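## Task

Take the foam block off the desk and put it on the counter. Every carton on the desk must stay off the floor, and the robot must not topple or be left leaning.

## Robot and tools

ROBOT. A mobile manipulator in a physics simulation. It has a 0.76 x 0.64 m base on four wheels that each steer and drive. On it is a body that folds in a Z shape (ankle, knee, waist pitch, plus waist roll and waist yaw), topped by a chest carrying a head and two 7-joint arms. Each arm ends in a parallel gripper. Cameras: head_camera (672x420), left_wrist_camera and right_wrist_camera (644x532). Loose objects may sometimes be nudged by an outside push.

FRAMES. All positions are in metres. The base frame has its origin on the floor below the base's centre, with x forward, y left and z up. The odometry frame is the base frame as it stood when the scene began. A hand's reported point is where its closed pads would meet. The fingers point along the hand's z axis and close along its y axis.

TOOL move. Every argument is optional. A call with no action only returns the state and pictures (all cameras by default). One action can be: base and/or joints, optionally with speeds or min_time_s; or target alone or with min_time_s; or where alone. The motions start together.
- base: one object holding exactly one key. These are offsets from where the base last reported itself, not places. translate_m is metres, forward positive, range -4.5 to 4.5. strafe_m is metres, left positive, same range. rotate_rad is radians, counter-clockwise seen from above positive, range -3.2 to 3.2. The wheels first swing to the new direction, taking about 0.5 to 1.1 s. The base does not stop when it hits something.
- joints: one object that maps joint names to absolute angles in radians. Ranges: body_ankle_rad -1.082 to 0; body_knee_rad 0 to 2.653; body_waist_pitch_rad -1.907 to 1.039; body_waist_roll_rad and head_roll_rad about ±0.436 and ±0.349; body_waist_yaw_rad ±3.045; head_yaw_rad ±1.57; head_pitch_rad ±0.523 (positive looks down). For each arm: joint1, 3 and 5 ±3.071; joint2 ±2.059; joint4 -2.495 to 1.012; joint6 ±1.012; joint7 ±1.535; joint6 and joint7 together in absolute value at most 1.87. left_gripper_rad and right_gripper_rad run from 0 (open, pads 0.090 m apart) to -0.91 (shut); -0.45 is about 0.050 m. A gripper grips only when commanded tighter than the object's width. Body postures as (ankle, knee, waist pitch): stand -0.8636, 1.434, -0.6306; tall -0.2, 0.4, -0.2; low -1, 2.3, -1.3; bow -0.9, 1.3, 0.2; lean -0.8636, 1.434, -0.194; stoop -0.4, 0.7, 0.2. Left arm rest is 1.759, -1.166, -1.575, -1.764, -0.427, 0, 0 and left arm fold is 2.445, -1.518, -1.534, -2.102, -0.31, 0.586, 0.209. For the right arm, flip the sign of joints 1, 3, 5 and 7.
- speeds: per-motion speed caps for this action only. Base translate/strafe 0.04 to 1.4 m/s; rotate 0.1 to 1.78 rad/s; body joints 0.1 to 1.21 rad/s; head 0.3 to 2.5 rad/s; grippers 0.1 to 8.5 rad/s. Arms top out at 0.5 rad/s. min_time_s (0.1 to 8) sets the shortest duration for arm and head motions.
- target: an absolute pose for one hand in the base frame; the body stays still. It has side ("left"/"right"); x, y, z in m (-3 to 3); pitch_deg from -30 to 95 (90 means fingers down, 0 means level); heading_deg from -360 to 360 (0 is forward, counter-clockwise positive); optional roll_deg from -360 to 360 (0 or 180 keeps the jaw line level, choosing which side the camera is on); optional arc true to allow a checked curved path. The hand travels in a straight line up to 60 cm, otherwise the call is refused. If the result is "short (part of ...)", repeat the call.
- where: 1 to 12 integer pixels [[u, v], ...] taken from the latest full head_camera picture, with u counted from the left and v from the top. It returns each point's base-frame position from depth, or "no place". Take a fresh picture once the head or base has moved.
- cameras: a list of head_camera, left_wrist_camera, right_wrist_camera or all.

OTHER TOOLS. wait(seconds 0 to 10) lets time run and returns the state. zoom_image(camera, region [x0, y0, x1, y1]) gives a closer look at a region no more than 504x504 pixels of that camera's latest picture. read_manual gives licence texts only. finished_scene(scene) closes the current scene for good; make no further calls in that reply after ending scene 1.

RESULTS. The move line reads done, or the worst status among the motions. Statuses: done; off_target (still pushing); contact_stop and time_out (target dropped, holding where it stopped); not_followed (withheld by a self-collision check); reached or short for target, and refused with a reason; limit_stop_at_motor_heat; unfinished. arms_held 1 means both arms are frozen by collision detection. This is triggered by sustained load, and by about 0.6 kg or more held in a level hand. While it is on, arm commands are refused; clear the load by moving the base or body, setting the item down, or opening the hand. Other fields: arms_held_load (N m), joint torques, base_odometry, turned_by_wheels, turned_by_imu, base_tilt (degrees), on_its_own, MOTOR HOT and OVER-TEMPERATURE FAULT lines. If a hand stops short after being set down, it is resting on something. A carried load pulls the hand down about 0.02 m per kg.

CAUTIONS. A refused call, or one cut off by a stop, cancels the later move, wait and finished_scene calls in that same reply. The simulation keeps running while you think. Keep the weight over the wheels: starting from stand, do not set the ankle or the knee alone to 0. Do not drive leaning further than bow, in stoop with both arms out, or with a heavy load held far out. Fold unused arms before approaching furniture, and fold or unfold only where there is clear space. The two arms must never strike or press on each other hard. Contact torque reaching a joint's load limit (101 N m for joints 1 and 2, 32.9 for joints 3 to 5, 16.9 for joints 6 and 7) freezes that arm for 10 s. Stretched or strained arms heat their motors. Place objects gently instead of dropping them, avoid hard impacts, and never knock cartons off the desk. Items released near the body can fall into the trough of the base.

Each tool is called after "Request:" as name(argument=value, ...), one argument or row to a line, values as JSON.

## Session

Request:
move(
)

Scene clock: 0.00 s.
Joint torques (N m): no reading
base_odometry: x=+0.000 y=+0.000 heading=+0.000
turned_by_wheels: +0.000
turned_by_imu: +0.000
base_tilt: forward=+0.2 right=+0.8
base_status: not commanded
joint_positions: body_ankle_rad=-0.864 body_knee_rad=+1.434 body_waist_pitch_rad=-0.631 body_waist_roll_rad=+0.000 body_waist_yaw_rad=+0.000 left_arm_joint1_rad=+1.723 left_arm_joint2_rad=-1.172 left_arm_joint3_rad=-1.590 left_arm_joint4_rad=-1.792 left_arm_joint5_rad=-0.442 left_arm_joint6_rad=-0.013 left_arm_joint7_rad=+0.012 left_gripper_rad=+0.000 right_arm_joint1_rad=-1.808 right_arm_joint2_rad=-1.183 right_arm_joint3_rad=+1.531 right_arm_joint4_rad=-1.729 right_arm_joint5_rad=+0.421 right_arm_joint6_rad=+0.076 right_arm_joint7_rad=+0.011 right_gripper_rad=+0.000 head_yaw_rad=+0.000 head_roll_rad=+0.000 head_pitch_rad=+0.000
joint_status: not commanded
arms_held: 0
arms_held_load: -
chest: x=+0.0060 y=+0.0000 z=+1.1944 quat_wxyz=(+1.000, +0.000, -0.030, +0.000) (m; base frame)
head_camera_pose: x=+0.0707 y=+0.0277 z=+1.5641 quat_wxyz=(+0.405, -0.582, +0.563, -0.423) (m; base frame)
left_hand: x=+0.6100 y=+0.3243 z=+0.9900 quat_wxyz=(+0.037, +0.659, -0.005, +0.751) pitch_deg=-7.6 heading_deg=-3.2 roll_deg=+177.6 fingers_toward=(+0.99, -0.06, +0.13) jaws_along=(-0.06, -1.00, +0.04) (m; base frame)
right_hand: x=+0.5850 y=-0.2948 z=+0.8629 quat_wxyz=(+0.053, -0.748, -0.023, -0.661) pitch_deg=+6.9 heading_deg=+6.4 roll_deg=+182.8 fingers_toward=(+0.99, +0.11, -0.12) jaws_along=(+0.10, -0.99, -0.05) (m; base frame)
pictures: head_camera, left_wrist_camera, right_wrist_camera
camera_calibration:
left_wrist_camera: T_world_to_cam=[[0.0559657, 0.99748, -0.0436151, -0.321217], [-0.580885, 0.0680589, 0.811136, -0.455787], [0.81206, -0.0200604, 0.58323, -0.934336], [0, 0, 0, 1]] pos_world=[0.511954, 0.332685, 0.900628]
right_wrist_camera: T_world_to_cam=[[-0.119015, 0.992468, 0.0290212, 0.332186], [-0.405897, -0.075308, 0.910811, -0.564221], [0.906136, 0.0966208, 0.411802, -0.718667], [0, 0, 0, 1]] pos_world=[0.46173, -0.302737, 0.800207]

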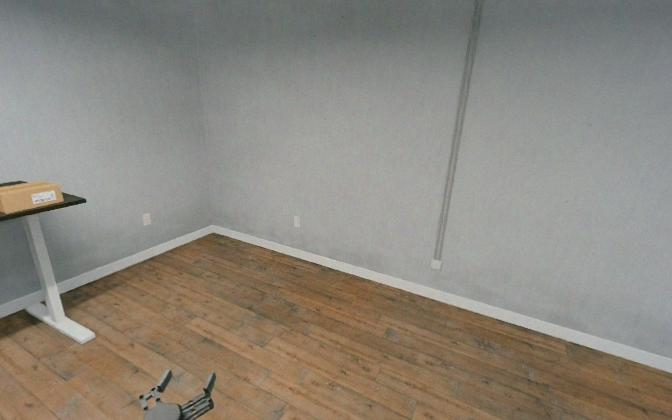

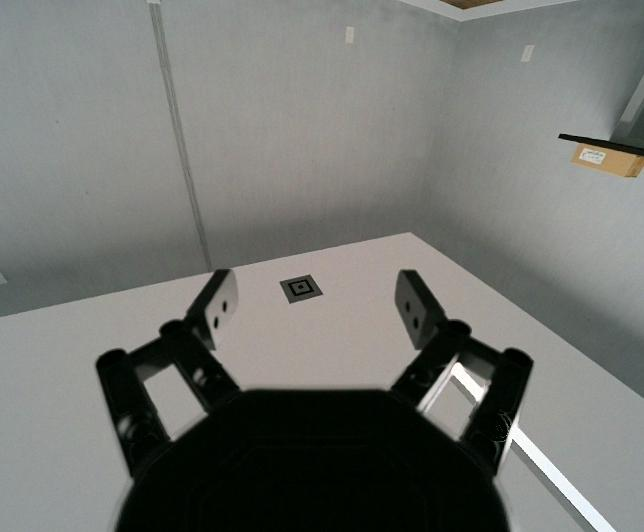

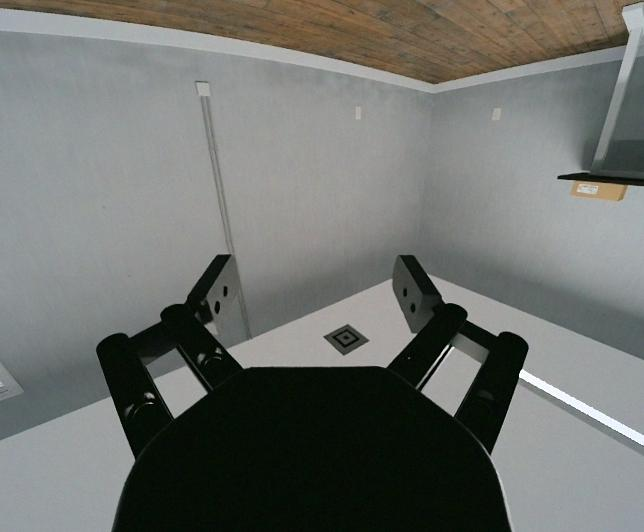

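Request:
move(
  joints={"head_yaw_rad":0.9},
  speeds={"head_yaw_rad":2.5},
  cameras=["head_camera"],
)

Request:
move(
  joints={"head_yaw_rad":-1.5},
  speeds={"head_yaw_rad":2.5},
  cameras=["head_camera"],
)

Scene clock: 2.57 s.
Joint torques (N m): left_arm=[-16.52 10.18 -5.86 -14.05 0.17 -2.51 0.04] | right_arm=[14.58 7.3 5.81 -14.38 0.23 -2.43 0.01]
move: done
base_odometry: x=+0.000 y=+0.000 heading=+0.000
turned_by_wheels: +0.000
turned_by_imu: +0.000
base_tilt: forward=+0.2 right=+0.8
base_status: not commanded
joint_positions: body_ankle_rad=-0.864 body_knee_rad=+1.434 body_waist_pitch_rad=-0.631 body_waist_roll_rad=+0.000 body_waist_yaw_rad=+0.000 left_arm_joint1_rad=+1.723 left_arm_joint2_rad=-1.172 left_arm_joint3_rad=-1.590 left_arm_joint4_rad=-1.792 left_arm_joint5_rad=-0.442 left_arm_joint6_rad=-0.013 left_arm_joint7_rad=+0.012 left_gripper_rad=+0.000 right_arm_joint1_rad=-1.808 right_arm_joint2_rad=-1.183 right_arm_joint3_rad=+1.531 right_arm_joint4_rad=-1.729 right_arm_joint5_rad=+0.421 right_arm_joint6_rad=+0.076 right_arm_joint7_rad=+0.011 right_gripper_rad=+0.000 head_yaw_rad=+0.900 head_roll_rad=+0.000 head_pitch_rad=+0.000
joint_status: all done
arms_held: 0
arms_held_load: -
chest: x=+0.0060 y=+0.0000 z=+1.1944 quat_wxyz=(+1.000, +0.000, -0.030, +0.000) (m; base frame)
head_camera_pose: x=+0.0113 y=+0.0954 z=+1.5605 quat_wxyz=(+0.534, -0.780, +0.243, -0.220) (m; base frame)
left_hand: x=+0.6100 y=+0.3243 z=+0.9900 quat_wxyz=(+0.037, +0.659, -0.005, +0.751) pitch_deg=-7.6 heading_deg=-3.2 roll_deg=+177.6 fingers_toward=(+0.99, -0.06, +0.13) jaws_along=(-0.06, -1.00, +0.04) (m; base frame)
right_hand: x=+0.5850 y=-0.2948 z=+0.8629 quat_wxyz=(+0.053, -0.748, -0.023, -0.661) pitch_deg=+6.9 heading_deg=+6.4 roll_deg=+182.8 fingers_toward=(+0.99, +0.11, -0.12) jaws_along=(+0.10, -0.99, -0.05) (m; base frame)
pictures: head_camera
camera_calibration:
head_camera: T_world_to_cam=[[0.785085, -0.613757, 0.083325, -0.080354], [-0.144499, -0.312305, -0.938928, 1.49659], [0.602297, 0.725098, -0.333873, 0.445022], [0, 0, 0, 1]] pos_world=[0.0113046, 0.095391, 1.56047]

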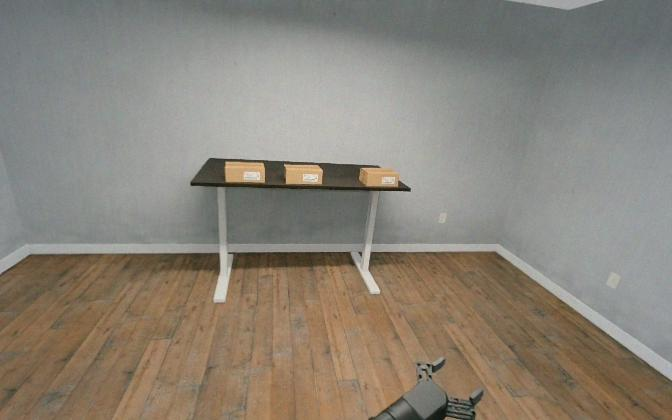

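Scene clock: 4.07 s.
Joint torques (N m): left_arm=[-16.28 10.34 -5.85 -14.06 0.09 -2.49 0.05] | right_arm=[14.3 8.04 5.84 -14.44 0.06 -2.28 -0.02]
move: done
base_odometry: x=+0.000 y=+0.000 heading=+0.000
turned_by_wheels: +0.000
turned_by_imu: +0.000
base_tilt: forward=+0.2 right=+0.9
base_status: not commanded
joint_positions: body_ankle_rad=-0.864 body_knee_rad=+1.434 body_waist_pitch_rad=-0.631 body_waist_roll_rad=+0.000 body_waist_yaw_rad=+0.000 left_arm_joint1_rad=+1.723 left_arm_joint2_rad=-1.172 left_arm_joint3_rad=-1.590 left_arm_joint4_rad=-1.792 left_arm_joint5_rad=-0.442 left_arm_joint6_rad=-0.013 left_arm_joint7_rad=+0.012 left_gripper_rad=+0.000 right_arm_joint1_rad=-1.808 right_arm_joint2_rad=-1.183 right_arm_joint3_rad=+1.531 right_arm_joint4_rad=-1.729 right_arm_joint5_rad=+0.421 right_arm_joint6_rad=+0.076 right_arm_joint7_rad=+0.011 right_gripper_rad=+0.000 head_yaw_rad=-1.500 head_roll_rad=+0.000 head_pitch_rad=+0.000
joint_status: all done
arms_held: 0
arms_held_load: -
chest: x=+0.0060 y=+0.0000 z=+1.1944 quat_wxyz=(+1.000, +0.000, -0.030, +0.000) (m; base frame)
head_camera_pose: x=+0.0056 y=-0.0976 z=+1.5601 quat_wxyz=(+0.033, -0.026, +0.826, -0.562) (m; base frame)
left_hand: x=+0.6100 y=+0.3243 z=+0.9900 quat_wxyz=(+0.037, +0.659, -0.005, +0.751) pitch_deg=-7.6 heading_deg=-3.2 roll_deg=+177.6 fingers_toward=(+0.99, -0.06, +0.13) jaws_along=(-0.06, -1.00, +0.04) (m; base frame)
right_hand: x=+0.5850 y=-0.2948 z=+0.8629 quat_wxyz=(+0.053, -0.748, -0.023, -0.661) pitch_deg=+6.9 heading_deg=+6.4 roll_deg=+182.8 fingers_toward=(+0.99, +0.11, -0.12) jaws_along=(+0.10, -0.99, -0.05) (m; base frame)
pictures: head_camera
camera_calibration:
head_camera: T_world_to_cam=[[-0.996523, -0.0796465, -0.0244516, 0.0359781], [-0.00641248, 0.365934, -0.930619, 1.48765], [0.0830682, -0.927227, -0.365172, 0.478795], [0, 0, 0, 1]] pos_world=[0.00561991, -0.097563, 1.56016]

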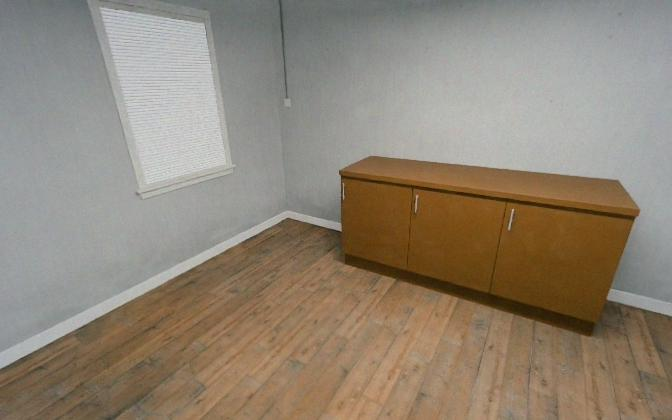

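Request:
move(
  where=[
    [342,172],
    [636,212],
    [490,190],
    [480,180],
    [375,158],
    [616,181],
  ],
)

Request:
move(
  joints={"head_yaw_rad":0.9},
  speeds={"head_yaw_rad":2.5},
  cameras=["head_camera"],
)

Request:
move(
  where=[
    [193,184],
    [408,189],
    [246,174],
    [303,176],
    [380,179],
    [210,160],
    [380,167],
    [270,186],
    [340,186],
  ],
)

Request:
zoom_image(
  camera="head_camera",
  region=[180, 140, 420, 220],
)

Scene clock: 5.77 s.
Joint torques (N m): left_arm=[-16.55 10.69 -5.78 -14.05 0.02 -2.54 0.04] | right_arm=[14.73 7.66 5.98 -14.44 0.05 -2.46 0.13]
base_odometry: x=+0.000 y=+0.000 heading=+0.000
turned_by_wheels: +0.000
turned_by_imu: +0.000
base_tilt: forward=+0.1 right=+0.9
where, head_camera: pixel (342, 172): x +0.162, y -2.488, z +0.927; pixel (636, 212): x -1.397, y -1.751, z +0.906; pixel (490, 190): x -0.776, y -2.052, z +0.926; pixel (480, 180): x -0.787, y -2.269, z +0.926; pixel (375, 158): x -0.103, y -2.922, z +0.938; pixel (616, 181): x -1.646, y -2.262, z +0.921. By the robot's depth camera.
base_status: not commanded
joint_positions: body_ankle_rad=-0.864 body_knee_rad=+1.434 body_waist_pitch_rad=-0.631 body_waist_roll_rad=+0.000 body_waist_yaw_rad=+0.000 left_arm_joint1_rad=+1.723 left_arm_joint2_rad=-1.172 left_arm_joint3_rad=-1.590 left_arm_joint4_rad=-1.792 left_arm_joint5_rad=-0.442 left_arm_joint6_rad=-0.013 left_arm_joint7_rad=+0.012 left_gripper_rad=+0.000 right_arm_joint1_rad=-1.808 right_arm_joint2_rad=-1.183 right_arm_joint3_rad=+1.531 right_arm_joint4_rad=-1.729 right_arm_joint5_rad=+0.421 right_arm_joint6_rad=+0.076 right_arm_joint7_rad=+0.011 right_gripper_rad=+0.000 head_yaw_rad=-1.500 head_roll_rad=+0.000 head_pitch_rad=+0.000
joint_status: all done
arms_held: 0
arms_held_load: -
chest: x=+0.0060 y=+0.0000 z=+1.1944 quat_wxyz=(+1.000, +0.000, -0.030, +0.000) (m; base frame)
head_camera_pose: x=+0.0056 y=-0.0976 z=+1.5601 quat_wxyz=(+0.033, -0.026, +0.826, -0.562) (m; base frame)
left_hand: x=+0.6100 y=+0.3243 z=+0.9900 quat_wxyz=(+0.037, +0.659, -0.005, +0.751) pitch_deg=-7.6 heading_deg=-3.2 roll_deg=+177.6 fingers_toward=(+0.99, -0.06, +0.13) jaws_along=(-0.06, -1.00, +0.04) (m; base frame)
right_hand: x=+0.5850 y=-0.2948 z=+0.8629 quat_wxyz=(+0.053, -0.748, -0.023, -0.661) pitch_deg=+6.9 heading_deg=+6.4 roll_deg=+182.8 fingers_toward=(+0.99, +0.11, -0.12) jaws_along=(+0.10, -0.99, -0.05) (m; base frame)
pictures: none

Scene clock: 7.27 s.
Joint torques (N m): left_arm=[-16.16 10.26 -5.78 -13.98 0.1 -2.54 0.02] | right_arm=[15 7.32 5.78 -14.48 -0.03 -2.26 -0.01]
move: done
base_odometry: x=+0.000 y=+0.000 heading=+0.000
turned_by_wheels: +0.000
turned_by_imu: +0.000
base_tilt: forward=+0.1 right=+0.8
base_status: not commanded
joint_positions: body_ankle_rad=-0.864 body_knee_rad=+1.434 body_waist_pitch_rad=-0.631 body_waist_roll_rad=+0.000 body_waist_yaw_rad=+0.000 left_arm_joint1_rad=+1.723 left_arm_joint2_rad=-1.172 left_arm_joint3_rad=-1.590 left_arm_joint4_rad=-1.792 left_arm_joint5_rad=-0.442 left_arm_joint6_rad=-0.013 left_arm_joint7_rad=+0.012 left_gripper_rad=+0.000 right_arm_joint1_rad=-1.808 right_arm_joint2_rad=-1.183 right_arm_joint3_rad=+1.531 right_arm_joint4_rad=-1.729 right_arm_joint5_rad=+0.421 right_arm_joint6_rad=+0.076 right_arm_joint7_rad=+0.011 right_gripper_rad=+0.000 head_yaw_rad=+0.900 head_roll_rad=+0.000 head_pitch_rad=+0.000
joint_status: all done
arms_held: 0
arms_held_load: -
chest: x=+0.0060 y=+0.0000 z=+1.1944 quat_wxyz=(+1.000, +0.000, -0.030, +0.000) (m; base frame)
head_camera_pose: x=+0.0113 y=+0.0954 z=+1.5605 quat_wxyz=(+0.534, -0.780, +0.243, -0.220) (m; base frame)
left_hand: x=+0.6100 y=+0.3243 z=+0.9900 quat_wxyz=(+0.037, +0.659, -0.005, +0.751) pitch_deg=-7.6 heading_deg=-3.2 roll_deg=+177.6 fingers_toward=(+0.99, -0.06, +0.13) jaws_along=(-0.06, -1.00, +0.04) (m; base frame)
right_hand: x=+0.5850 y=-0.2948 z=+0.8629 quat_wxyz=(+0.053, -0.748, -0.023, -0.661) pitch_deg=+6.9 heading_deg=+6.4 roll_deg=+182.8 fingers_toward=(+0.99, +0.11, -0.12) jaws_along=(+0.10, -0.99, -0.05) (m; base frame)
pictures: head_camera
camera_calibration:
head_camera: T_world_to_cam=[[0.785073, -0.613782, 0.0832514, -0.0802366], [-0.14456, -0.312257, -0.938934, 1.4966], [0.602297, 0.725098, -0.333873, 0.445022], [0, 0, 0, 1]] pos_world=[0.0113046, 0.0953911, 1.56047]

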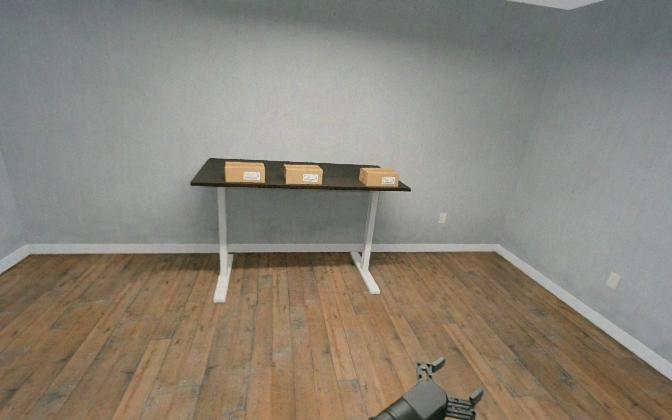

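Scene clock: 7.27 s.
Joint torques (N m): left_arm=[-16.16 10.26 -5.78 -13.98 0.1 -2.54 0.02] | right_arm=[15 7.32 5.78 -14.48 -0.03 -2.26 -0.01]
base_odometry: x=+0.000 y=+0.000 heading=+0.000
turned_by_wheels: +0.000
turned_by_imu: +0.000
base_tilt: forward=+0.1 right=+0.8
where, head_camera: pixel (193, 184): x +0.546, y +2.148, z +0.965; pixel (408, 189): x +1.859, y +1.517, z +0.962; pixel (246, 174): x +0.843, y +2.030, z +1.034; pixel (303, 176): x +1.186, y +1.884, z +1.027; pixel (380, 179): x +1.681, y +1.639, z +1.023; pixel (210, 160): x +0.848, y +2.756, z +0.977; pixel (380, 167): x +2.126, y +2.070, z +0.986; pixel (270, 186): x +0.966, y +1.934, z +0.966; pixel (340, 186): x +1.405, y +1.747, z +0.970. By the robot's depth camera.
base_status: not commanded
joint_positions: body_ankle_rad=-0.864 body_knee_rad=+1.434 body_waist_pitch_rad=-0.631 body_waist_roll_rad=+0.000 body_waist_yaw_rad=+0.000 left_arm_joint1_rad=+1.723 left_arm_joint2_rad=-1.172 left_arm_joint3_rad=-1.590 left_arm_joint4_rad=-1.792 left_arm_joint5_rad=-0.442 left_arm_joint6_rad=-0.013 left_arm_joint7_rad=+0.012 left_gripper_rad=+0.000 right_arm_joint1_rad=-1.808 right_arm_joint2_rad=-1.183 right_arm_joint3_rad=+1.531 right_arm_joint4_rad=-1.729 right_arm_joint5_rad=+0.421 right_arm_joint6_rad=+0.076 right_arm_joint7_rad=+0.011 right_gripper_rad=+0.000 head_yaw_rad=+0.900 head_roll_rad=+0.000 head_pitch_rad=+0.000
joint_status: all done
arms_held: 0
arms_held_load: -
chest: x=+0.0060 y=+0.0000 z=+1.1944 quat_wxyz=(+1.000, +0.000, -0.030, +0.000) (m; base frame)
head_camera_pose: x=+0.0113 y=+0.0954 z=+1.5605 quat_wxyz=(+0.534, -0.780, +0.243, -0.220) (m; base frame)
left_hand: x=+0.6100 y=+0.3243 z=+0.9900 quat_wxyz=(+0.037, +0.659, -0.005, +0.751) pitch_deg=-7.6 heading_deg=-3.2 roll_deg=+177.6 fingers_toward=(+0.99, -0.06, +0.13) jaws_along=(-0.06, -1.00, +0.04) (m; base frame)
right_hand: x=+0.5850 y=-0.2948 z=+0.8629 quat_wxyz=(+0.053, -0.748, -0.023, -0.661) pitch_deg=+6.9 heading_deg=+6.4 roll_deg=+182.8 fingers_toward=(+0.99, +0.11, -0.12) jaws_along=(+0.10, -0.99, -0.05) (m; base frame)
pictures: none

Scaled by 2.100.

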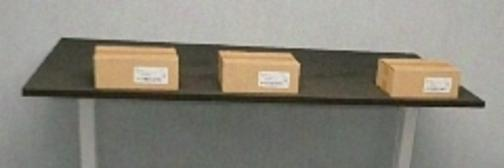

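Request:
move(
  base={"rotate_rad":1.122},
  joints={"head_yaw_rad":0,"body_ankle_rad":-0.2,"body_knee_rad":0.4,"body_waist_pitch_rad":-0.2},
  speeds={"rotate_rad":1.2,"body_ankle_rad":0.6,"body_knee_rad":0.6,"body_waist_pitch_rad":0.6},
)

Request:
move(
  base={"translate_m":1.25},
  joints={"head_pitch_rad":0.2},
  speeds={"translate_m":0.8},
)

Request:
move(
  base={"strafe_m":-0.3},
  cameras=["head_camera"],
)

Request:
zoom_image(
  camera="head_camera",
  region=[100, 40, 580, 380],
)

Scene clock: 12.37 s.
Joint torques (N m): left_arm=[-14.93 10.36 -5.58 -14.13 0.01 -2.47 0.06] | right_arm=[11.97 7.4 6.07 -14.1 0.03 -2.32 0.02]
move: done
base_odometry: x=+0.000 y=+0.000 heading=+1.122
turned_by_wheels: +1.122
turned_by_imu: +1.115
base_tilt: forward=+0.2 right=+1.0
base_status: done
joint_positions: body_ankle_rad=-0.200 body_knee_rad=+0.400 body_waist_pitch_rad=-0.200 body_waist_roll_rad=+0.000 body_waist_yaw_rad=+0.000 left_arm_joint1_rad=+1.723 left_arm_joint2_rad=-1.172 left_arm_joint3_rad=-1.591 left_arm_joint4_rad=-1.792 left_arm_joint5_rad=-0.442 left_arm_joint6_rad=-0.013 left_arm_joint7_rad=+0.012 left_gripper_rad=+0.000 right_arm_joint1_rad=-1.806 right_arm_joint2_rad=-1.182 right_arm_joint3_rad=+1.530 right_arm_joint4_rad=-1.730 right_arm_joint5_rad=+0.421 right_arm_joint6_rad=+0.076 right_arm_joint7_rad=+0.011 right_gripper_rad=+0.000 head_yaw_rad=+0.000 head_roll_rad=+0.000 head_pitch_rad=+0.000
joint_status: all done
arms_held: 0
arms_held_load: -
chest: x=+0.1059 y=+0.0000 z=+1.3667 quat_wxyz=(+1.000, +0.000, +0.000, +0.000) (m; base frame)
head_camera_pose: x=+0.1927 y=+0.0277 z=+1.7318 quat_wxyz=(+0.388, -0.595, +0.575, -0.405) (m; base frame)
left_hand: x=+0.6965 y=+0.3247 z=+1.1265 quat_wxyz=(+0.036, +0.681, -0.003, +0.731) pitch_deg=-4.1 heading_deg=-3.1 roll_deg=+177.4 fingers_toward=(+1.00, -0.05, +0.07) jaws_along=(-0.06, -1.00, +0.04) (m; base frame)
right_hand: x=+0.6647 y=-0.2945 z=+1.0023 quat_wxyz=(+0.054, -0.767, -0.022, -0.639) pitch_deg=+10.2 heading_deg=+6.5 roll_deg=+183.1 fingers_toward=(+0.98, +0.11, -0.18) jaws_along=(+0.10, -0.99, -0.05) (m; base frame)
pictures: none

Scene clock: 17.30 s.
Joint torques (N m): left_arm=[-14.85 10.24 -5.64 -13.95 0.01 -2.54 0.02] | right_arm=[11.87 7.12 5.64 -14.4 0.19 -2.29 0.06]
move: done
base_odometry: x=+0.539 y=+1.128 heading=+1.124
turned_by_wheels: +0.003
turned_by_imu: +0.000
base_tilt: forward=+0.3 right=+0.8
base_status: done
joint_positions: body_ankle_rad=-0.200 body_knee_rad=+0.400 body_waist_pitch_rad=-0.200 body_waist_roll_rad=+0.000 body_waist_yaw_rad=+0.000 left_arm_joint1_rad=+1.722 left_arm_joint2_rad=-1.172 left_arm_joint3_rad=-1.590 left_arm_joint4_rad=-1.792 left_arm_joint5_rad=-0.442 left_arm_joint6_rad=-0.013 left_arm_joint7_rad=+0.012 left_gripper_rad=+0.000 right_arm_joint1_rad=-1.806 right_arm_joint2_rad=-1.182 right_arm_joint3_rad=+1.531 right_arm_joint4_rad=-1.729 right_arm_joint5_rad=+0.421 right_arm_joint6_rad=+0.076 right_arm_joint7_rad=+0.011 right_gripper_rad=+0.000 head_yaw_rad=+0.000 head_roll_rad=+0.000 head_pitch_rad=+0.200
joint_status: all done
arms_held: 0
arms_held_load: -
chest: x=+0.1062 y=+0.0000 z=+1.3667 quat_wxyz=(+1.000, +0.000, +0.000, +0.000) (m; base frame)
head_camera_pose: x=+0.2125 y=+0.0277 z=+1.7104 quat_wxyz=(+0.329, -0.632, +0.611, -0.344) (m; base frame)
left_hand: x=+0.6970 y=+0.3244 z=+1.1270 quat_wxyz=(+0.037, +0.681, -0.004, +0.731) pitch_deg=-4.2 heading_deg=-3.2 roll_deg=+177.4 fingers_toward=(+1.00, -0.06, +0.07) jaws_along=(-0.06, -1.00, +0.04) (m; base frame)
right_hand: x=+0.6647 y=-0.2950 z=+1.0019 quat_wxyz=(+0.053, -0.767, -0.022, -0.639) pitch_deg=+10.2 heading_deg=+6.4 roll_deg=+183.1 fingers_toward=(+0.98, +0.11, -0.18) jaws_along=(+0.10, -0.99, -0.05) (m; base frame)
pictures: none

Scene clock: 21.07 s.
Joint torques (N m): left_arm=[-14.72 10.58 -5.8 -13.82 0.08 -2.54 0.06] | right_arm=[12.21 6.58 5.69 -14.32 -0.02 -2.37 0.12]
move: done
base_odometry: x=+0.810 y=+0.999 heading=+1.123
turned_by_wheels: -0.001
turned_by_imu: +0.003
base_tilt: forward=+0.1 right=+0.9
base_status: done
joint_positions: body_ankle_rad=-0.200 body_knee_rad=+0.400 body_waist_pitch_rad=-0.200 body_waist_roll_rad=+0.000 body_waist_yaw_rad=+0.000 left_arm_joint1_rad=+1.722 left_arm_joint2_rad=-1.173 left_arm_joint3_rad=-1.590 left_arm_joint4_rad=-1.793 left_arm_joint5_rad=-0.442 left_arm_joint6_rad=-0.013 left_arm_joint7_rad=+0.012 left_gripper_rad=+0.000 right_arm_joint1_rad=-1.806 right_arm_joint2_rad=-1.181 right_arm_joint3_rad=+1.531 right_arm_joint4_rad=-1.729 right_arm_joint5_rad=+0.421 right_arm_joint6_rad=+0.076 right_arm_joint7_rad=+0.011 right_gripper_rad=+0.000 head_yaw_rad=+0.000 head_roll_rad=+0.000 head_pitch_rad=+0.200
joint_status: not commanded
arms_held: 0
arms_held_load: -
chest: x=+0.1062 y=+0.0000 z=+1.3667 quat_wxyz=(+1.000, +0.000, +0.000, +0.000) (m; base frame)
head_camera_pose: x=+0.2125 y=+0.0276 z=+1.7104 quat_wxyz=(+0.329, -0.632, +0.611, -0.344) (m; base frame)
left_hand: x=+0.6969 y=+0.3240 z=+1.1269 quat_wxyz=(+0.037, +0.681, -0.003, +0.731) pitch_deg=-4.2 heading_deg=-3.2 roll_deg=+177.4 fingers_toward=(+1.00, -0.06, +0.07) jaws_along=(-0.06, -1.00, +0.05) (m; base frame)
right_hand: x=+0.6646 y=-0.2952 z=+1.0017 quat_wxyz=(+0.053, -0.767, -0.022, -0.639) pitch_deg=+10.2 heading_deg=+6.4 roll_deg=+183.1 fingers_toward=(+0.98, +0.11, -0.18) jaws_along=(+0.10, -0.99, -0.05) (m; base frame)
pictures: head_camera
camera_calibration:
head_camera: T_world_to_cam=[[0.0160991, -0.999327, 0.0329664, -0.032182], [-0.546824, -0.0364028, -0.836456, 1.54794], [0.837092, -0.00456061, -0.547042, 0.757889], [0, 0, 0, 1]] pos_world=[0.212549, 0.0276457, 1.71045]

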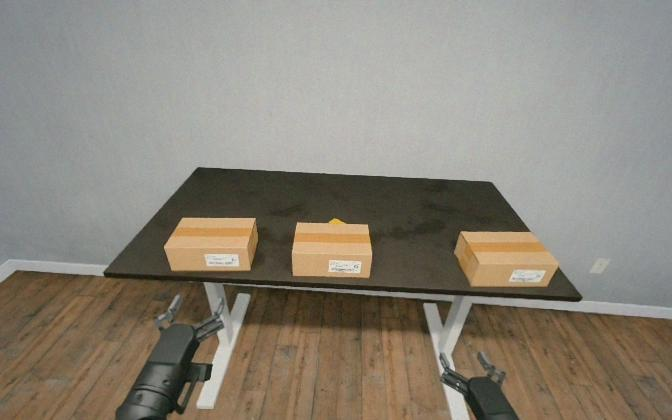

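Scaled by 1.050.

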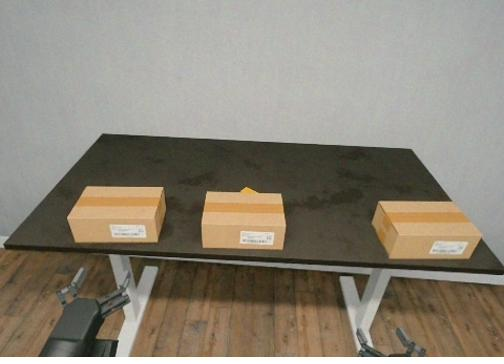

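Request:
move(
  where=[
    [336,221],
    [332,280],
    [300,228],
    [366,229],
    [336,272],
    [390,225],
    [336,190],
    [297,273],
    [333,229],
  ],
)

Request:
zoom_image(
  camera="head_camera",
  region=[286, 200, 386, 284],
)

Scene clock: 22.00 s.
Joint torques (N m): left_arm=[-14.34 10.7 -5.87 -13.89 0.05 -2.56 0.08] | right_arm=[12.54 6.61 5.77 -14.29 0 -2.35 0.05]
base_odometry: x=+0.810 y=+0.999 heading=+1.123
turned_by_wheels: +0.000
turned_by_imu: +0.000
base_tilt: forward=+0.2 right=+0.8
where, head_camera: pixel (336, 221): x +1.205, y +0.019, z +1.010; pixel (332, 280): x +0.946, y +0.026, z +0.963; pixel (300, 228): x +1.083, y +0.140, z +1.062; pixel (366, 229): x +1.093, y -0.083, z +1.061; pixel (336, 272): x +0.960, y +0.014, z +0.985; pixel (390, 225): x +1.255, y -0.197, z +0.965; pixel (336, 190): x +1.512, y +0.022, z +0.969; pixel (297, 273): x +0.960, y +0.138, z +0.974; pixel (333, 229): x +1.084, y +0.029, z +1.062. By the robot's depth camera.
base_status: done
joint_positions: body_ankle_rad=-0.200 body_knee_rad=+0.400 body_waist_pitch_rad=-0.200 body_waist_roll_rad=+0.000 body_waist_yaw_rad=+0.000 left_arm_joint1_rad=+1.722 left_arm_joint2_rad=-1.173 left_arm_joint3_rad=-1.590 left_arm_joint4_rad=-1.793 left_arm_joint5_rad=-0.442 left_arm_joint6_rad=-0.013 left_arm_joint7_rad=+0.012 left_gripper_rad=+0.000 right_arm_joint1_rad=-1.806 right_arm_joint2_rad=-1.181 right_arm_joint3_rad=+1.531 right_arm_joint4_rad=-1.729 right_arm_joint5_rad=+0.421 right_arm_joint6_rad=+0.076 right_arm_joint7_rad=+0.011 right_gripper_rad=+0.000 head_yaw_rad=+0.000 head_roll_rad=+0.000 head_pitch_rad=+0.200
joint_status: not commanded
arms_held: 0
arms_held_load: -
chest: x=+0.1062 y=+0.0000 z=+1.3667 quat_wxyz=(+1.000, +0.000, +0.000, +0.000) (m; base frame)
head_camera_pose: x=+0.2125 y=+0.0276 z=+1.7104 quat_wxyz=(+0.329, -0.632, +0.611, -0.344) (m; base frame)
left_hand: x=+0.6969 y=+0.3240 z=+1.1269 quat_wxyz=(+0.037, +0.681, -0.003, +0.731) pitch_deg=-4.2 heading_deg=-3.2 roll_deg=+177.4 fingers_toward=(+1.00, -0.06, +0.07) jaws_along=(-0.06, -1.00, +0.05) (m; base frame)
right_hand: x=+0.6646 y=-0.2952 z=+1.0017 quat_wxyz=(+0.053, -0.767, -0.022, -0.639) pitch_deg=+10.2 heading_deg=+6.4 roll_deg=+183.1 fingers_toward=(+0.98, +0.11, -0.18) jaws_along=(+0.10, -0.99, -0.05) (m; base frame)
pictures: none

Scaled by 5.040.
This view is cut from an older image: the scene may have changed since it was taken.

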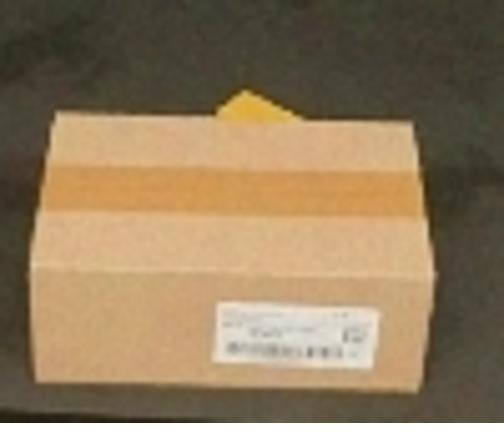

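Request:
move(
  joints={"right_arm_joint1_rad":-2.445,"right_arm_joint2_rad":-1.518,"right_arm_joint3_rad":1.534,"right_arm_joint4_rad":-2.102,"right_arm_joint5_rad":0.31,"right_arm_joint6_rad":0.586,"right_arm_joint7_rad":-0.209,"body_ankle_rad":-0.4,"body_knee_rad":0.7,"body_waist_pitch_rad":0.2,"head_pitch_rad":0.1},
)

Request:
move(
  target={"side":"left","x":0.62,"y":0.15,"z":1.2,"pitch_deg":90,"heading_deg":0,"roll_deg":0,"arc":true},
  cameras=["head_camera","left_wrist_camera"],
)

Scene clock: 29.10 s.
Joint torques (N m): left_arm=[-1.88 8.85 -4.72 -12.13 0.12 -2.33 0] | right_arm=[-17.95 -1.45 0.29 -8.42 -0.38 -0.33 -0.36]
move: done
base_odometry: x=+0.810 y=+0.999 heading=+1.123
turned_by_wheels: +0.000
turned_by_imu: -0.001
base_tilt: forward=+0.2 right=+0.9
base_status: not commanded
joint_positions: body_ankle_rad=-0.400 body_knee_rad=+0.700 body_waist_pitch_rad=+0.200 body_waist_roll_rad=+0.000 body_waist_yaw_rad=+0.000 left_arm_joint1_rad=+1.722 left_arm_joint2_rad=-1.173 left_arm_joint3_rad=-1.590 left_arm_joint4_rad=-1.793 left_arm_joint5_rad=-0.442 left_arm_joint6_rad=-0.013 left_arm_joint7_rad=+0.012 left_gripper_rad=+0.000 right_arm_joint1_rad=-2.442 right_arm_joint2_rad=-1.516 right_arm_joint3_rad=+1.534 right_arm_joint4_rad=-2.101 right_arm_joint5_rad=+0.311 right_arm_joint6_rad=+0.585 right_arm_joint7_rad=-0.208 right_gripper_rad=+0.000 head_yaw_rad=+0.000 head_roll_rad=+0.000 head_pitch_rad=+0.100
joint_status: all done
arms_held: 0
arms_held_load: -
chest: x=+0.2935 y=+0.0000 z=+1.2801 quat_wxyz=(+0.969, +0.000, +0.247, +0.000) (m; base frame)
head_camera_pose: x=+0.5488 y=+0.0276 z=+1.5450 quat_wxyz=(+0.201, -0.688, +0.664, -0.212) (m; base frame)
left_hand: x=+0.6971 y=+0.3240 z=+0.7866 quat_wxyz=(+0.037, +0.841, +0.006, +0.540) pitch_deg=+24.4 heading_deg=-3.5 roll_deg=+175.7 fingers_toward=(+0.91, -0.06, -0.41) jaws_along=(-0.03, -1.00, +0.07) (m; base frame)
right_hand: x=+0.2455 y=-0.2399 z=+0.6618 quat_wxyz=(+0.006, -0.993, +0.100, -0.057) pitch_deg=+83.5 heading_deg=+0.8 roll_deg=+192.2 fingers_toward=(+0.11, +0.00, -0.99) jaws_along=(-0.20, -0.98, -0.02) (m; base frame)
pictures: none

Scene clock: 29.40 s.
Joint torques (N m): left_arm=[-1.77 8.81 -4.89 -12.16 0.06 -2.29 -0.04] | right_arm=[-17.28 -0.57 0.13 -8.37 -0.31 -0.26 -0.39]
move: refused
base_odometry: x=+0.810 y=+0.999 heading=+1.123
turned_by_wheels: +0.000
turned_by_imu: +0.000
base_tilt: forward=+0.1 right=+0.8
base_status: not commanded
joint_positions: body_ankle_rad=-0.400 body_knee_rad=+0.700 body_waist_pitch_rad=+0.200 body_waist_roll_rad=+0.000 body_waist_yaw_rad=+0.000 left_arm_joint1_rad=+1.722 left_arm_joint2_rad=-1.173 left_arm_joint3_rad=-1.590 left_arm_joint4_rad=-1.793 left_arm_joint5_rad=-0.442 left_arm_joint6_rad=-0.013 left_arm_joint7_rad=+0.012 left_gripper_rad=+0.000 right_arm_joint1_rad=-2.442 right_arm_joint2_rad=-1.516 right_arm_joint3_rad=+1.534 right_arm_joint4_rad=-2.101 right_arm_joint5_rad=+0.311 right_arm_joint6_rad=+0.585 right_arm_joint7_rad=-0.208 right_gripper_rad=+0.000 head_yaw_rad=+0.000 head_roll_rad=+0.000 head_pitch_rad=+0.100
joint_status: not commanded
arms_held: 0
arms_held_load: -
chest: x=+0.2935 y=+0.0000 z=+1.2801 quat_wxyz=(+0.969, +0.000, +0.247, +0.000) (m; base frame)
head_camera_pose: x=+0.5488 y=+0.0276 z=+1.5450 quat_wxyz=(+0.201, -0.688, +0.664, -0.212) (m; base frame)
left_hand: x=+0.6971 y=+0.3240 z=+0.7866 quat_wxyz=(+0.037, +0.841, +0.006, +0.540) pitch_deg=+24.4 heading_deg=-3.5 roll_deg=+175.7 fingers_toward=(+0.91, -0.06, -0.41) jaws_along=(-0.03, -1.00, +0.07) (m; base frame)
left_hand_status: refused: the best posture that gets there brings the left wrist within 0.00 rad of the stop that joints 6 and 7 share (needs 0.10 rad clear). Nothing moved. A plan exists at "pitch_deg" 80 (an arc).
right_hand: x=+0.2455 y=-0.2399 z=+0.6618 quat_wxyz=(+0.006, -0.993, +0.100, -0.057) pitch_deg=+83.5 heading_deg=+0.8 roll_deg=+192.2 fingers_toward=(+0.11, +0.00, -0.99) jaws_along=(-0.20, -0.98, -0.02) (m; base frame)
pictures: head_camera, left_wrist_camera
camera_calibration:
head_camera: T_world_to_cam=[[0.0277436, -0.999323, 0.0241553, -0.0249211], [-0.829266, -0.036502, -0.55766, 1.31776], [0.558164, -0.00455964, -0.829718, 0.975736], [0, 0, 0, 1]] pos_world=[0.548842, 0.0276456, 1.54505]
left_wrist_camera: T_world_to_cam=[[0.0237992, 0.997416, -0.0677816, -0.293204], [-0.0625383, 0.0691533, 0.995644, -0.747038], [0.997759, -0.0194566, 0.0640225, -0.607749], [0, 0, 0, 1]] pos_world=[0.566646, 0.332282, 0.762819]

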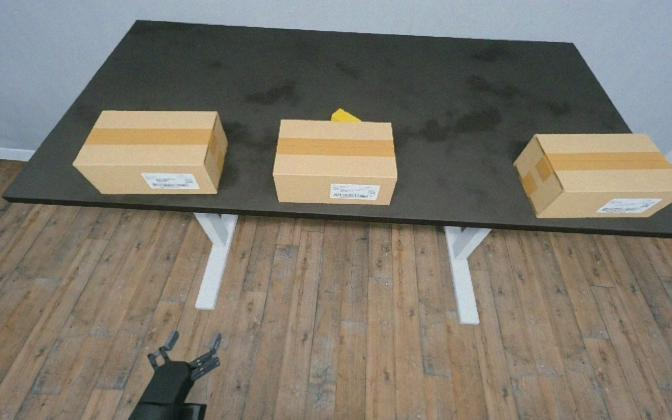

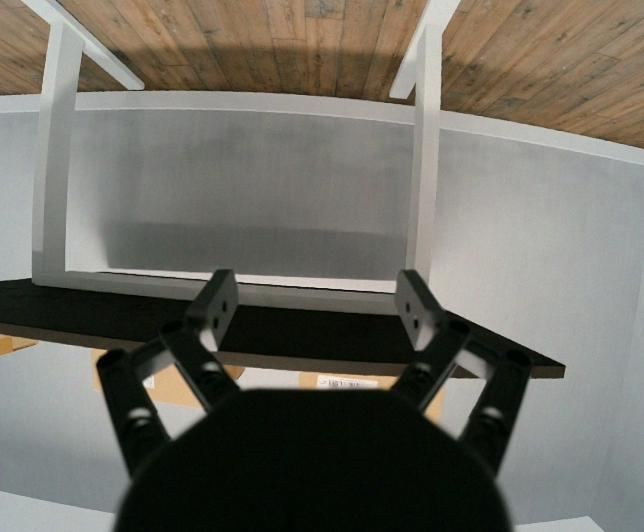

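Request:
move(
  target={"side":"left","x":0.6,"y":0.15,"z":1.2,"pitch_deg":75,"heading_deg":0,"roll_deg":0},
)

Request:
move(
  target={"side":"left","x":0.6,"y":0.15,"z":1.2,"pitch_deg":75,"heading_deg":-60},
)

Scene clock: 30.90 s.
Joint torques (N m): left_arm=[-1.8 9.1 -4.74 -12.05 0.03 -2.26 -0.09] | right_arm=[-17.83 -1.52 0.13 -8.6 -0.34 -0.28 -0.4]
move: refused
base_odometry: x=+0.810 y=+0.999 heading=+1.123
turned_by_wheels: +0.000
turned_by_imu: +0.000
base_tilt: forward=+0.2 right=+0.8
base_status: not commanded
joint_positions: body_ankle_rad=-0.400 body_knee_rad=+0.700 body_waist_pitch_rad=+0.200 body_waist_roll_rad=+0.000 body_waist_yaw_rad=+0.000 left_arm_joint1_rad=+1.722 left_arm_joint2_rad=-1.173 left_arm_joint3_rad=-1.590 left_arm_joint4_rad=-1.793 left_arm_joint5_rad=-0.442 left_arm_joint6_rad=-0.013 left_arm_joint7_rad=+0.012 left_gripper_rad=+0.000 right_arm_joint1_rad=-2.442 right_arm_joint2_rad=-1.516 right_arm_joint3_rad=+1.534 right_arm_joint4_rad=-2.101 right_arm_joint5_rad=+0.311 right_arm_joint6_rad=+0.585 right_arm_joint7_rad=-0.208 right_gripper_rad=+0.000 head_yaw_rad=+0.000 head_roll_rad=+0.000 head_pitch_rad=+0.100
joint_status: not commanded
arms_held: 0
arms_held_load: -
chest: x=+0.2935 y=+0.0000 z=+1.2801 quat_wxyz=(+0.969, +0.000, +0.247, +0.000) (m; base frame)
head_camera_pose: x=+0.5488 y=+0.0276 z=+1.5450 quat_wxyz=(+0.201, -0.688, +0.664, -0.212) (m; base frame)
left_hand: x=+0.6971 y=+0.3240 z=+0.7866 quat_wxyz=(+0.037, +0.841, +0.006, +0.540) pitch_deg=+24.4 heading_deg=-3.5 roll_deg=+175.7 fingers_toward=(+0.91, -0.06, -0.41) jaws_along=(-0.03, -1.00, +0.07) (m; base frame)
left_hand_status: refused: the straight line brings the left elbow too near the chest, 28% of the way. Nothing moved. A checked arc of 5.2 s passes: it swings the hand 21.1 cm off the straight line (up to 19.1 cm forward, 7.1 cm upward and 6.9 cm to the robot's left) and the elbow 51.2 cm from its place (up to 49.6 cm upward, 17.9 cm forward and 17.6 cm to the robot's left), to end with the hand's camera side forward. The same target with "arc": true plays it.
right_hand: x=+0.2455 y=-0.2399 z=+0.6618 quat_wxyz=(+0.006, -0.993, +0.100, -0.057) pitch_deg=+83.5 heading_deg=+0.8 roll_deg=+192.2 fingers_toward=(+0.11, +0.00, -0.99) jaws_along=(-0.20, -0.98, -0.02) (m; base frame)
pictures: none

not run: a stop came earlier in this reply.

Request:
move(
  base={"translate_m":-0.2},
)

Request:
move(
  target={"side":"left","x":0.6,"y":0.15,"z":1.2,"pitch_deg":75,"heading_deg":0,"roll_deg":0,"arc":true},
)

Request:
move(
  base={"translate_m":0.6},
  joints={"head_pitch_rad":0.25},
  cameras=["head_camera","left_wrist_camera"],
)

Scene clock: 35.07 s.
Joint torques (N m): left_arm=[-2.61 9.22 -4.82 -12.51 0.17 -2.35 0.05] | right_arm=[-15.82 -1.11 -0.17 -8.18 -0.42 -0.43 -0.32]
move: done
base_odometry: x=+0.723 y=+0.819 heading=+1.123
turned_by_wheels: +0.000
turned_by_imu: -0.003
base_tilt: forward=+0.3 right=+0.9
base_status: done
joint_positions: body_ankle_rad=-0.400 body_knee_rad=+0.700 body_waist_pitch_rad=+0.200 body_waist_roll_rad=+0.000 body_waist_yaw_rad=+0.000 left_arm_joint1_rad=+1.724 left_arm_joint2_rad=-1.173 left_arm_joint3_rad=-1.590 left_arm_joint4_rad=-1.792 left_arm_joint5_rad=-0.442 left_arm_joint6_rad=-0.013 left_arm_joint7_rad=+0.012 left_gripper_rad=+0.000 right_arm_joint1_rad=-2.446 right_arm_joint2_rad=-1.516 right_arm_joint3_rad=+1.534 right_arm_joint4_rad=-2.102 right_arm_joint5_rad=+0.311 right_arm_joint6_rad=+0.586 right_arm_joint7_rad=-0.208 right_gripper_rad=+0.000 head_yaw_rad=+0.000 head_roll_rad=+0.000 head_pitch_rad=+0.100
joint_status: not commanded
arms_held: 0
arms_held_load: -
chest: x=+0.2933 y=+0.0000 z=+1.2802 quat_wxyz=(+0.969, +0.000, +0.247, +0.000) (m; base frame)
head_camera_pose: x=+0.5485 y=+0.0276 z=+1.5451 quat_wxyz=(+0.201, -0.688, +0.664, -0.212) (m; base frame)
left_hand: x=+0.6959 y=+0.3240 z=+0.7857 quat_wxyz=(+0.037, +0.841, +0.006, +0.540) pitch_deg=+24.5 heading_deg=-3.5 roll_deg=+175.7 fingers_toward=(+0.91, -0.06, -0.42) jaws_along=(-0.03, -1.00, +0.07) (m; base frame)
right_hand: x=+0.2431 y=-0.2399 z=+0.6621 quat_wxyz=(+0.006, -0.994, +0.100, -0.055) pitch_deg=+83.7 heading_deg=+0.7 roll_deg=+192.2 fingers_toward=(+0.11, +0.00, -0.99) jaws_along=(-0.20, -0.98, -0.02) (m; base frame)
pictures: none

Scene clock: 40.77 s.
Joint torques (N m): left_arm=[-12.12 1.53 -2.7 12.41 0.18 0.12 -0.22] | right_arm=[-15.92 -0.81 0 -8.15 -0.41 -0.51 -0.37]
move: done
base_odometry: x=+0.723 y=+0.819 heading=+1.123
turned_by_wheels: +0.000
turned_by_imu: -0.001
base_tilt: forward=+0.2 right=+0.8
base_status: not commanded
joint_positions: body_ankle_rad=-0.400 body_knee_rad=+0.700 body_waist_pitch_rad=+0.200 body_waist_roll_rad=+0.000 body_waist_yaw_rad=+0.000 left_arm_joint1_rad=+0.931 left_arm_joint2_rad=+1.248 left_arm_joint3_rad=-2.080 left_arm_joint4_rad=-2.126 left_arm_joint5_rad=-0.677 left_arm_joint6_rad=-0.763 left_arm_joint7_rad=-0.885 left_gripper_rad=+0.000 right_arm_joint1_rad=-2.446 right_arm_joint2_rad=-1.516 right_arm_joint3_rad=+1.534 right_arm_joint4_rad=-2.102 right_arm_joint5_rad=+0.311 right_arm_joint6_rad=+0.586 right_arm_joint7_rad=-0.208 right_gripper_rad=+0.000 head_yaw_rad=+0.000 head_roll_rad=+0.000 head_pitch_rad=+0.100
joint_status: not commanded
arms_held: 0
arms_held_load: -
chest: x=+0.2933 y=+0.0000 z=+1.2802 quat_wxyz=(+0.969, +0.000, +0.247, +0.000) (m; base frame)
head_camera_pose: x=+0.5485 y=+0.0276 z=+1.5451 quat_wxyz=(+0.201, -0.688, +0.664, -0.212) (m; base frame)
left_hand: x=+0.6004 y=+0.1494 z=+1.1998 quat_wxyz=(-0.130, +0.001, -0.992, +0.002) pitch_deg=+75.1 heading_deg=-0.9 roll_deg=-1.0 fingers_toward=(+0.26, +0.00, -0.97) jaws_along=(+0.00, +1.00, +0.00) (m; base frame)
left_hand_status: reached (checked arc, to end with the hand's camera side forward, planned for 5.2 s): 1 mm and 0.3 deg off.
right_hand: x=+0.2431 y=-0.2399 z=+0.6621 quat_wxyz=(+0.006, -0.993, +0.100, -0.055) pitch_deg=+83.7 heading_deg=+0.7 roll_deg=+192.2 fingers_toward=(+0.11, +0.00, -0.99) jaws_along=(-0.20, -0.98, -0.02) (m; base frame)
pictures: none

Scene clock: 44.43 s.
Joint torques (N m): left_arm=[-10.69 1.53 -2.5 12.77 0.29 0.18 -0.03] | right_arm=[-16.76 -0.88 0.02 -8.33 -0.58 -0.48 -0.35]
move: done
base_odometry: x=+0.982 y=+1.360 heading=+1.123
turned_by_wheels: +0.000
turned_by_imu: -0.002
base_tilt: forward=+0.2 right=+0.8
base_status: done
joint_positions: body_ankle_rad=-0.400 body_knee_rad=+0.700 body_waist_pitch_rad=+0.200 body_waist_roll_rad=+0.000 body_waist_yaw_rad=+0.000 left_arm_joint1_rad=+0.929 left_arm_joint2_rad=+1.248 left_arm_joint3_rad=-2.081 left_arm_joint4_rad=-2.127 left_arm_joint5_rad=-0.677 left_arm_joint6_rad=-0.763 left_arm_joint7_rad=-0.886 left_gripper_rad=+0.000 right_arm_joint1_rad=-2.444 right_arm_joint2_rad=-1.516 right_arm_joint3_rad=+1.534 right_arm_joint4_rad=-2.102 right_arm_joint5_rad=+0.311 right_arm_joint6_rad=+0.586 right_arm_joint7_rad=-0.208 right_gripper_rad=+0.000 head_yaw_rad=+0.000 head_roll_rad=+0.000 head_pitch_rad=+0.250
joint_status: all done
arms_held: 0
arms_held_load: -
chest: x=+0.2937 y=+0.0000 z=+1.2800 quat_wxyz=(+0.969, +0.000, +0.248, +0.000) (m; base frame)
head_camera_pose: x=+0.5526 y=+0.0276 z=+1.5235 quat_wxyz=(+0.150, -0.702, +0.678, -0.159) (m; base frame)
left_hand: x=+0.6005 y=+0.1496 z=+1.1997 quat_wxyz=(-0.130, +0.000, -0.992, +0.002) pitch_deg=+75.1 heading_deg=-0.7 roll_deg=-0.7 fingers_toward=(+0.26, +0.00, -0.97) jaws_along=(+0.00, +1.00, +0.00) (m; base frame)
right_hand: x=+0.2441 y=-0.2399 z=+0.6619 quat_wxyz=(+0.006, -0.993, +0.100, -0.055) pitch_deg=+83.6 heading_deg=+0.7 roll_deg=+192.2 fingers_toward=(+0.11, +0.00, -0.99) jaws_along=(-0.20, -0.98, -0.02) (m; base frame)
pictures: head_camera, left_wrist_camera
camera_calibration:
head_camera: T_world_to_cam=[[0.0310066, -0.999323, 0.0198204, -0.0197025], [-0.903415, -0.036504, -0.427211, 1.15107], [0.427645, -0.00465969, -0.903935, 1.14089], [0, 0, 0, 1]] pos_world=[0.552605, 0.0276455, 1.52343]
left_wrist_camera: T_world_to_cam=[[0.0003858, -0.999957, 0.00925459, 0.131445], [-0.973522, 0.00173995, 0.228585, 0.325052], [-0.228591, -0.00909774, -0.97348, 1.43844], [0, 0, 0, 1]] pos_world=[0.645209, 0.143961, 1.32477]

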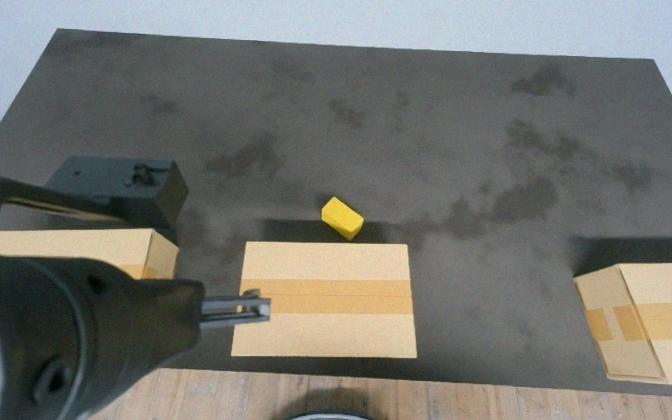

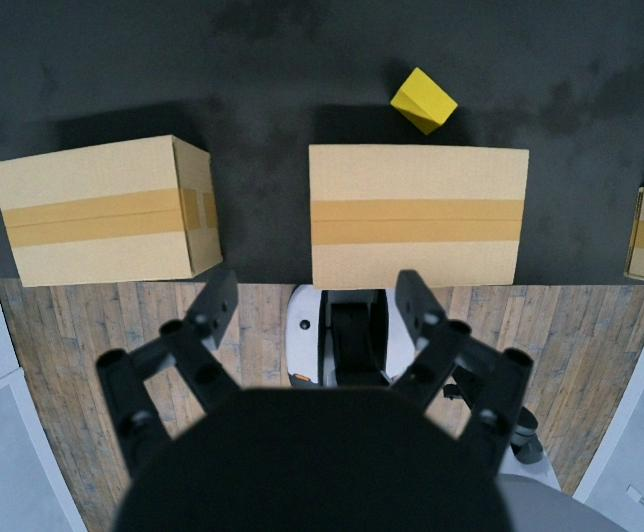

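Request:
move(
  where=[
    [323,212],
    [334,200],
    [362,218],
    [348,235],
    [342,217],
    [350,213],
    [328,243],
    [375,215],
  ],
)

Request:
zoom_image(
  camera="head_camera",
  region=[302, 180, 382, 250],
)

Scene clock: 45.30 s.
Joint torques (N m): left_arm=[-11.34 1.39 -2.56 12.72 0.19 0.25 -0.04] | right_arm=[-15.95 -0.63 0.19 -8.41 -0.52 -0.39 -0.31]
base_odometry: x=+0.982 y=+1.360 heading=+1.123
turned_by_wheels: +0.000
turned_by_imu: +0.000
base_tilt: forward=+0.3 right=+0.9
where, head_camera: pixel (323, 212): x +0.795, y +0.047, z +0.998; pixel (334, 200): x +0.818, y +0.028, z +1.002; pixel (362, 218): x +0.785, y -0.023, z +1.000; pixel (348, 235): x +0.761, y +0.001, z +0.976; pixel (342, 217): x +0.785, y +0.013, z +1.002; pixel (350, 213): x +0.794, y -0.001, z +1.001; pixel (328, 243): x +0.752, y +0.037, z +0.956; pixel (375, 215): x +0.813, y -0.052, z +0.956. By the robot's depth camera.
base_status: done
joint_positions: body_ankle_rad=-0.400 body_knee_rad=+0.700 body_waist_pitch_rad=+0.200 body_waist_roll_rad=+0.000 body_waist_yaw_rad=+0.000 left_arm_joint1_rad=+0.929 left_arm_joint2_rad=+1.248 left_arm_joint3_rad=-2.081 left_arm_joint4_rad=-2.127 left_arm_joint5_rad=-0.677 left_arm_joint6_rad=-0.763 left_arm_joint7_rad=-0.886 left_gripper_rad=+0.000 right_arm_joint1_rad=-2.444 right_arm_joint2_rad=-1.516 right_arm_joint3_rad=+1.534 right_arm_joint4_rad=-2.102 right_arm_joint5_rad=+0.311 right_arm_joint6_rad=+0.586 right_arm_joint7_rad=-0.208 right_gripper_rad=+0.000 head_yaw_rad=+0.000 head_roll_rad=+0.000 head_pitch_rad=+0.250
joint_status: all done
arms_held: 0
arms_held_load: -
chest: x=+0.2937 y=+0.0000 z=+1.2800 quat_wxyz=(+0.969, +0.000, +0.248, +0.000) (m; base frame)
head_camera_pose: x=+0.5526 y=+0.0276 z=+1.5235 quat_wxyz=(+0.150, -0.702, +0.678, -0.159) (m; base frame)
left_hand: x=+0.6005 y=+0.1496 z=+1.1997 quat_wxyz=(-0.130, +0.000, -0.992, +0.002) pitch_deg=+75.1 heading_deg=-0.7 roll_deg=-0.7 fingers_toward=(+0.26, +0.00, -0.97) jaws_along=(+0.00, +1.00, +0.00) (m; base frame)
right_hand: x=+0.2441 y=-0.2399 z=+0.6619 quat_wxyz=(+0.006, -0.993, +0.100, -0.055) pitch_deg=+83.6 heading_deg=+0.7 roll_deg=+192.2 fingers_toward=(+0.11, +0.00, -0.99) jaws_along=(-0.20, -0.98, -0.02) (m; base frame)
pictures: none

Scaled by 6.300.
This view is cut from an older image: the scene may have changed since it was taken.

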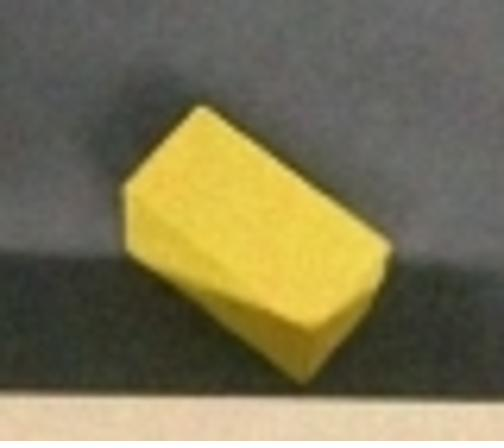

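Request:
move(
  target={"side":"left","x":0.79,"y":0.013,"z":1.12,"pitch_deg":88,"heading_deg":57,"roll_deg":0,"arc":true},
  cameras=["head_camera","left_wrist_camera"],
)

Scene clock: 50.33 s.
Joint torques (N m): left_arm=[-30.23 -8.86 -0.05 13.72 -0.09 0.33 -0.2] | right_arm=[-16.24 -0.87 0.1 -8.32 -0.28 -0.36 -0.37]
move: done
base_odometry: x=+0.982 y=+1.360 heading=+1.123
turned_by_wheels: +0.000
turned_by_imu: -0.001
base_tilt: forward=+0.2 right=+0.8
base_status: not commanded
joint_positions: body_ankle_rad=-0.400 body_knee_rad=+0.700 body_waist_pitch_rad=+0.200 body_waist_roll_rad=+0.000 body_waist_yaw_rad=+0.000 left_arm_joint1_rad=+1.904 left_arm_joint2_rad=+1.893 left_arm_joint3_rad=-1.916 left_arm_joint4_rad=-0.843 left_arm_joint5_rad=-1.470 left_arm_joint6_rad=-0.097 left_arm_joint7_rad=-1.415 left_gripper_rad=+0.000 right_arm_joint1_rad=-2.444 right_arm_joint2_rad=-1.516 right_arm_joint3_rad=+1.534 right_arm_joint4_rad=-2.102 right_arm_joint5_rad=+0.311 right_arm_joint6_rad=+0.586 right_arm_joint7_rad=-0.208 right_gripper_rad=+0.000 head_yaw_rad=+0.000 head_roll_rad=+0.000 head_pitch_rad=+0.250
joint_status: not commanded
arms_held: 0
arms_held_load: -
chest: x=+0.2937 y=+0.0000 z=+1.2800 quat_wxyz=(+0.969, +0.000, +0.248, +0.000) (m; base frame)
head_camera_pose: x=+0.5526 y=+0.0276 z=+1.5235 quat_wxyz=(+0.151, -0.702, +0.678, -0.159) (m; base frame)
left_hand: x=+0.7905 y=+0.0134 z=+1.1206 quat_wxyz=(-0.016, +0.477, -0.879, -0.007) pitch_deg=+88.0 heading_deg=+57.0 roll_deg=+0.0 fingers_toward=(+0.02, +0.03, -1.00) jaws_along=(-0.84, +0.54, +0.00) (m; base frame)
left_hand_status: reached (checked arc, to end with the hand's camera side to the robot's left, planned for 2.9 s): 1 mm and 0.1 deg off.
right_hand: x=+0.2441 y=-0.2399 z=+0.6619 quat_wxyz=(+0.006, -0.993, +0.100, -0.055) pitch_deg=+83.6 heading_deg=+0.7 roll_deg=+192.2 fingers_toward=(+0.11, +0.00, -0.99) jaws_along=(-0.20, -0.98, -0.02) (m; base frame)
pictures: head_camera, left_wrist_camera
camera_calibration:
head_camera: T_world_to_cam=[[0.0310931, -0.999319, 0.0198693, -0.0198271], [-0.903316, -0.0366042, -0.42741, 1.15136], [0.427847, -0.0046588, -0.903839, 1.14072], [0, 0, 0, 1]] pos_world=[0.552605, 0.0276454, 1.52353]
left_wrist_camera: T_world_to_cam=[[0.839343, -0.543548, 0.00763344, -0.671535], [-0.490646, -0.751458, 0.44111, -0.081441], [-0.234028, -0.373988, -0.897421, 1.32753], [0, 0, 0, 1]] pos_world=[0.834368, 0.0702674, 1.2324]

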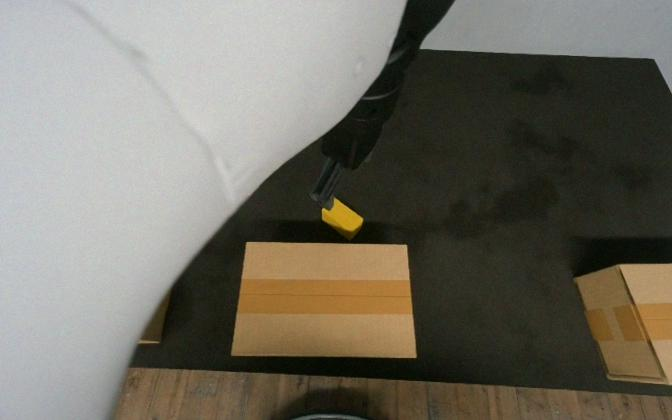

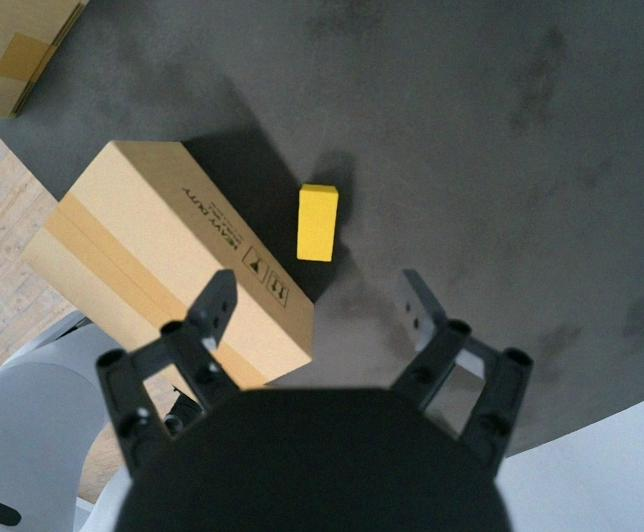

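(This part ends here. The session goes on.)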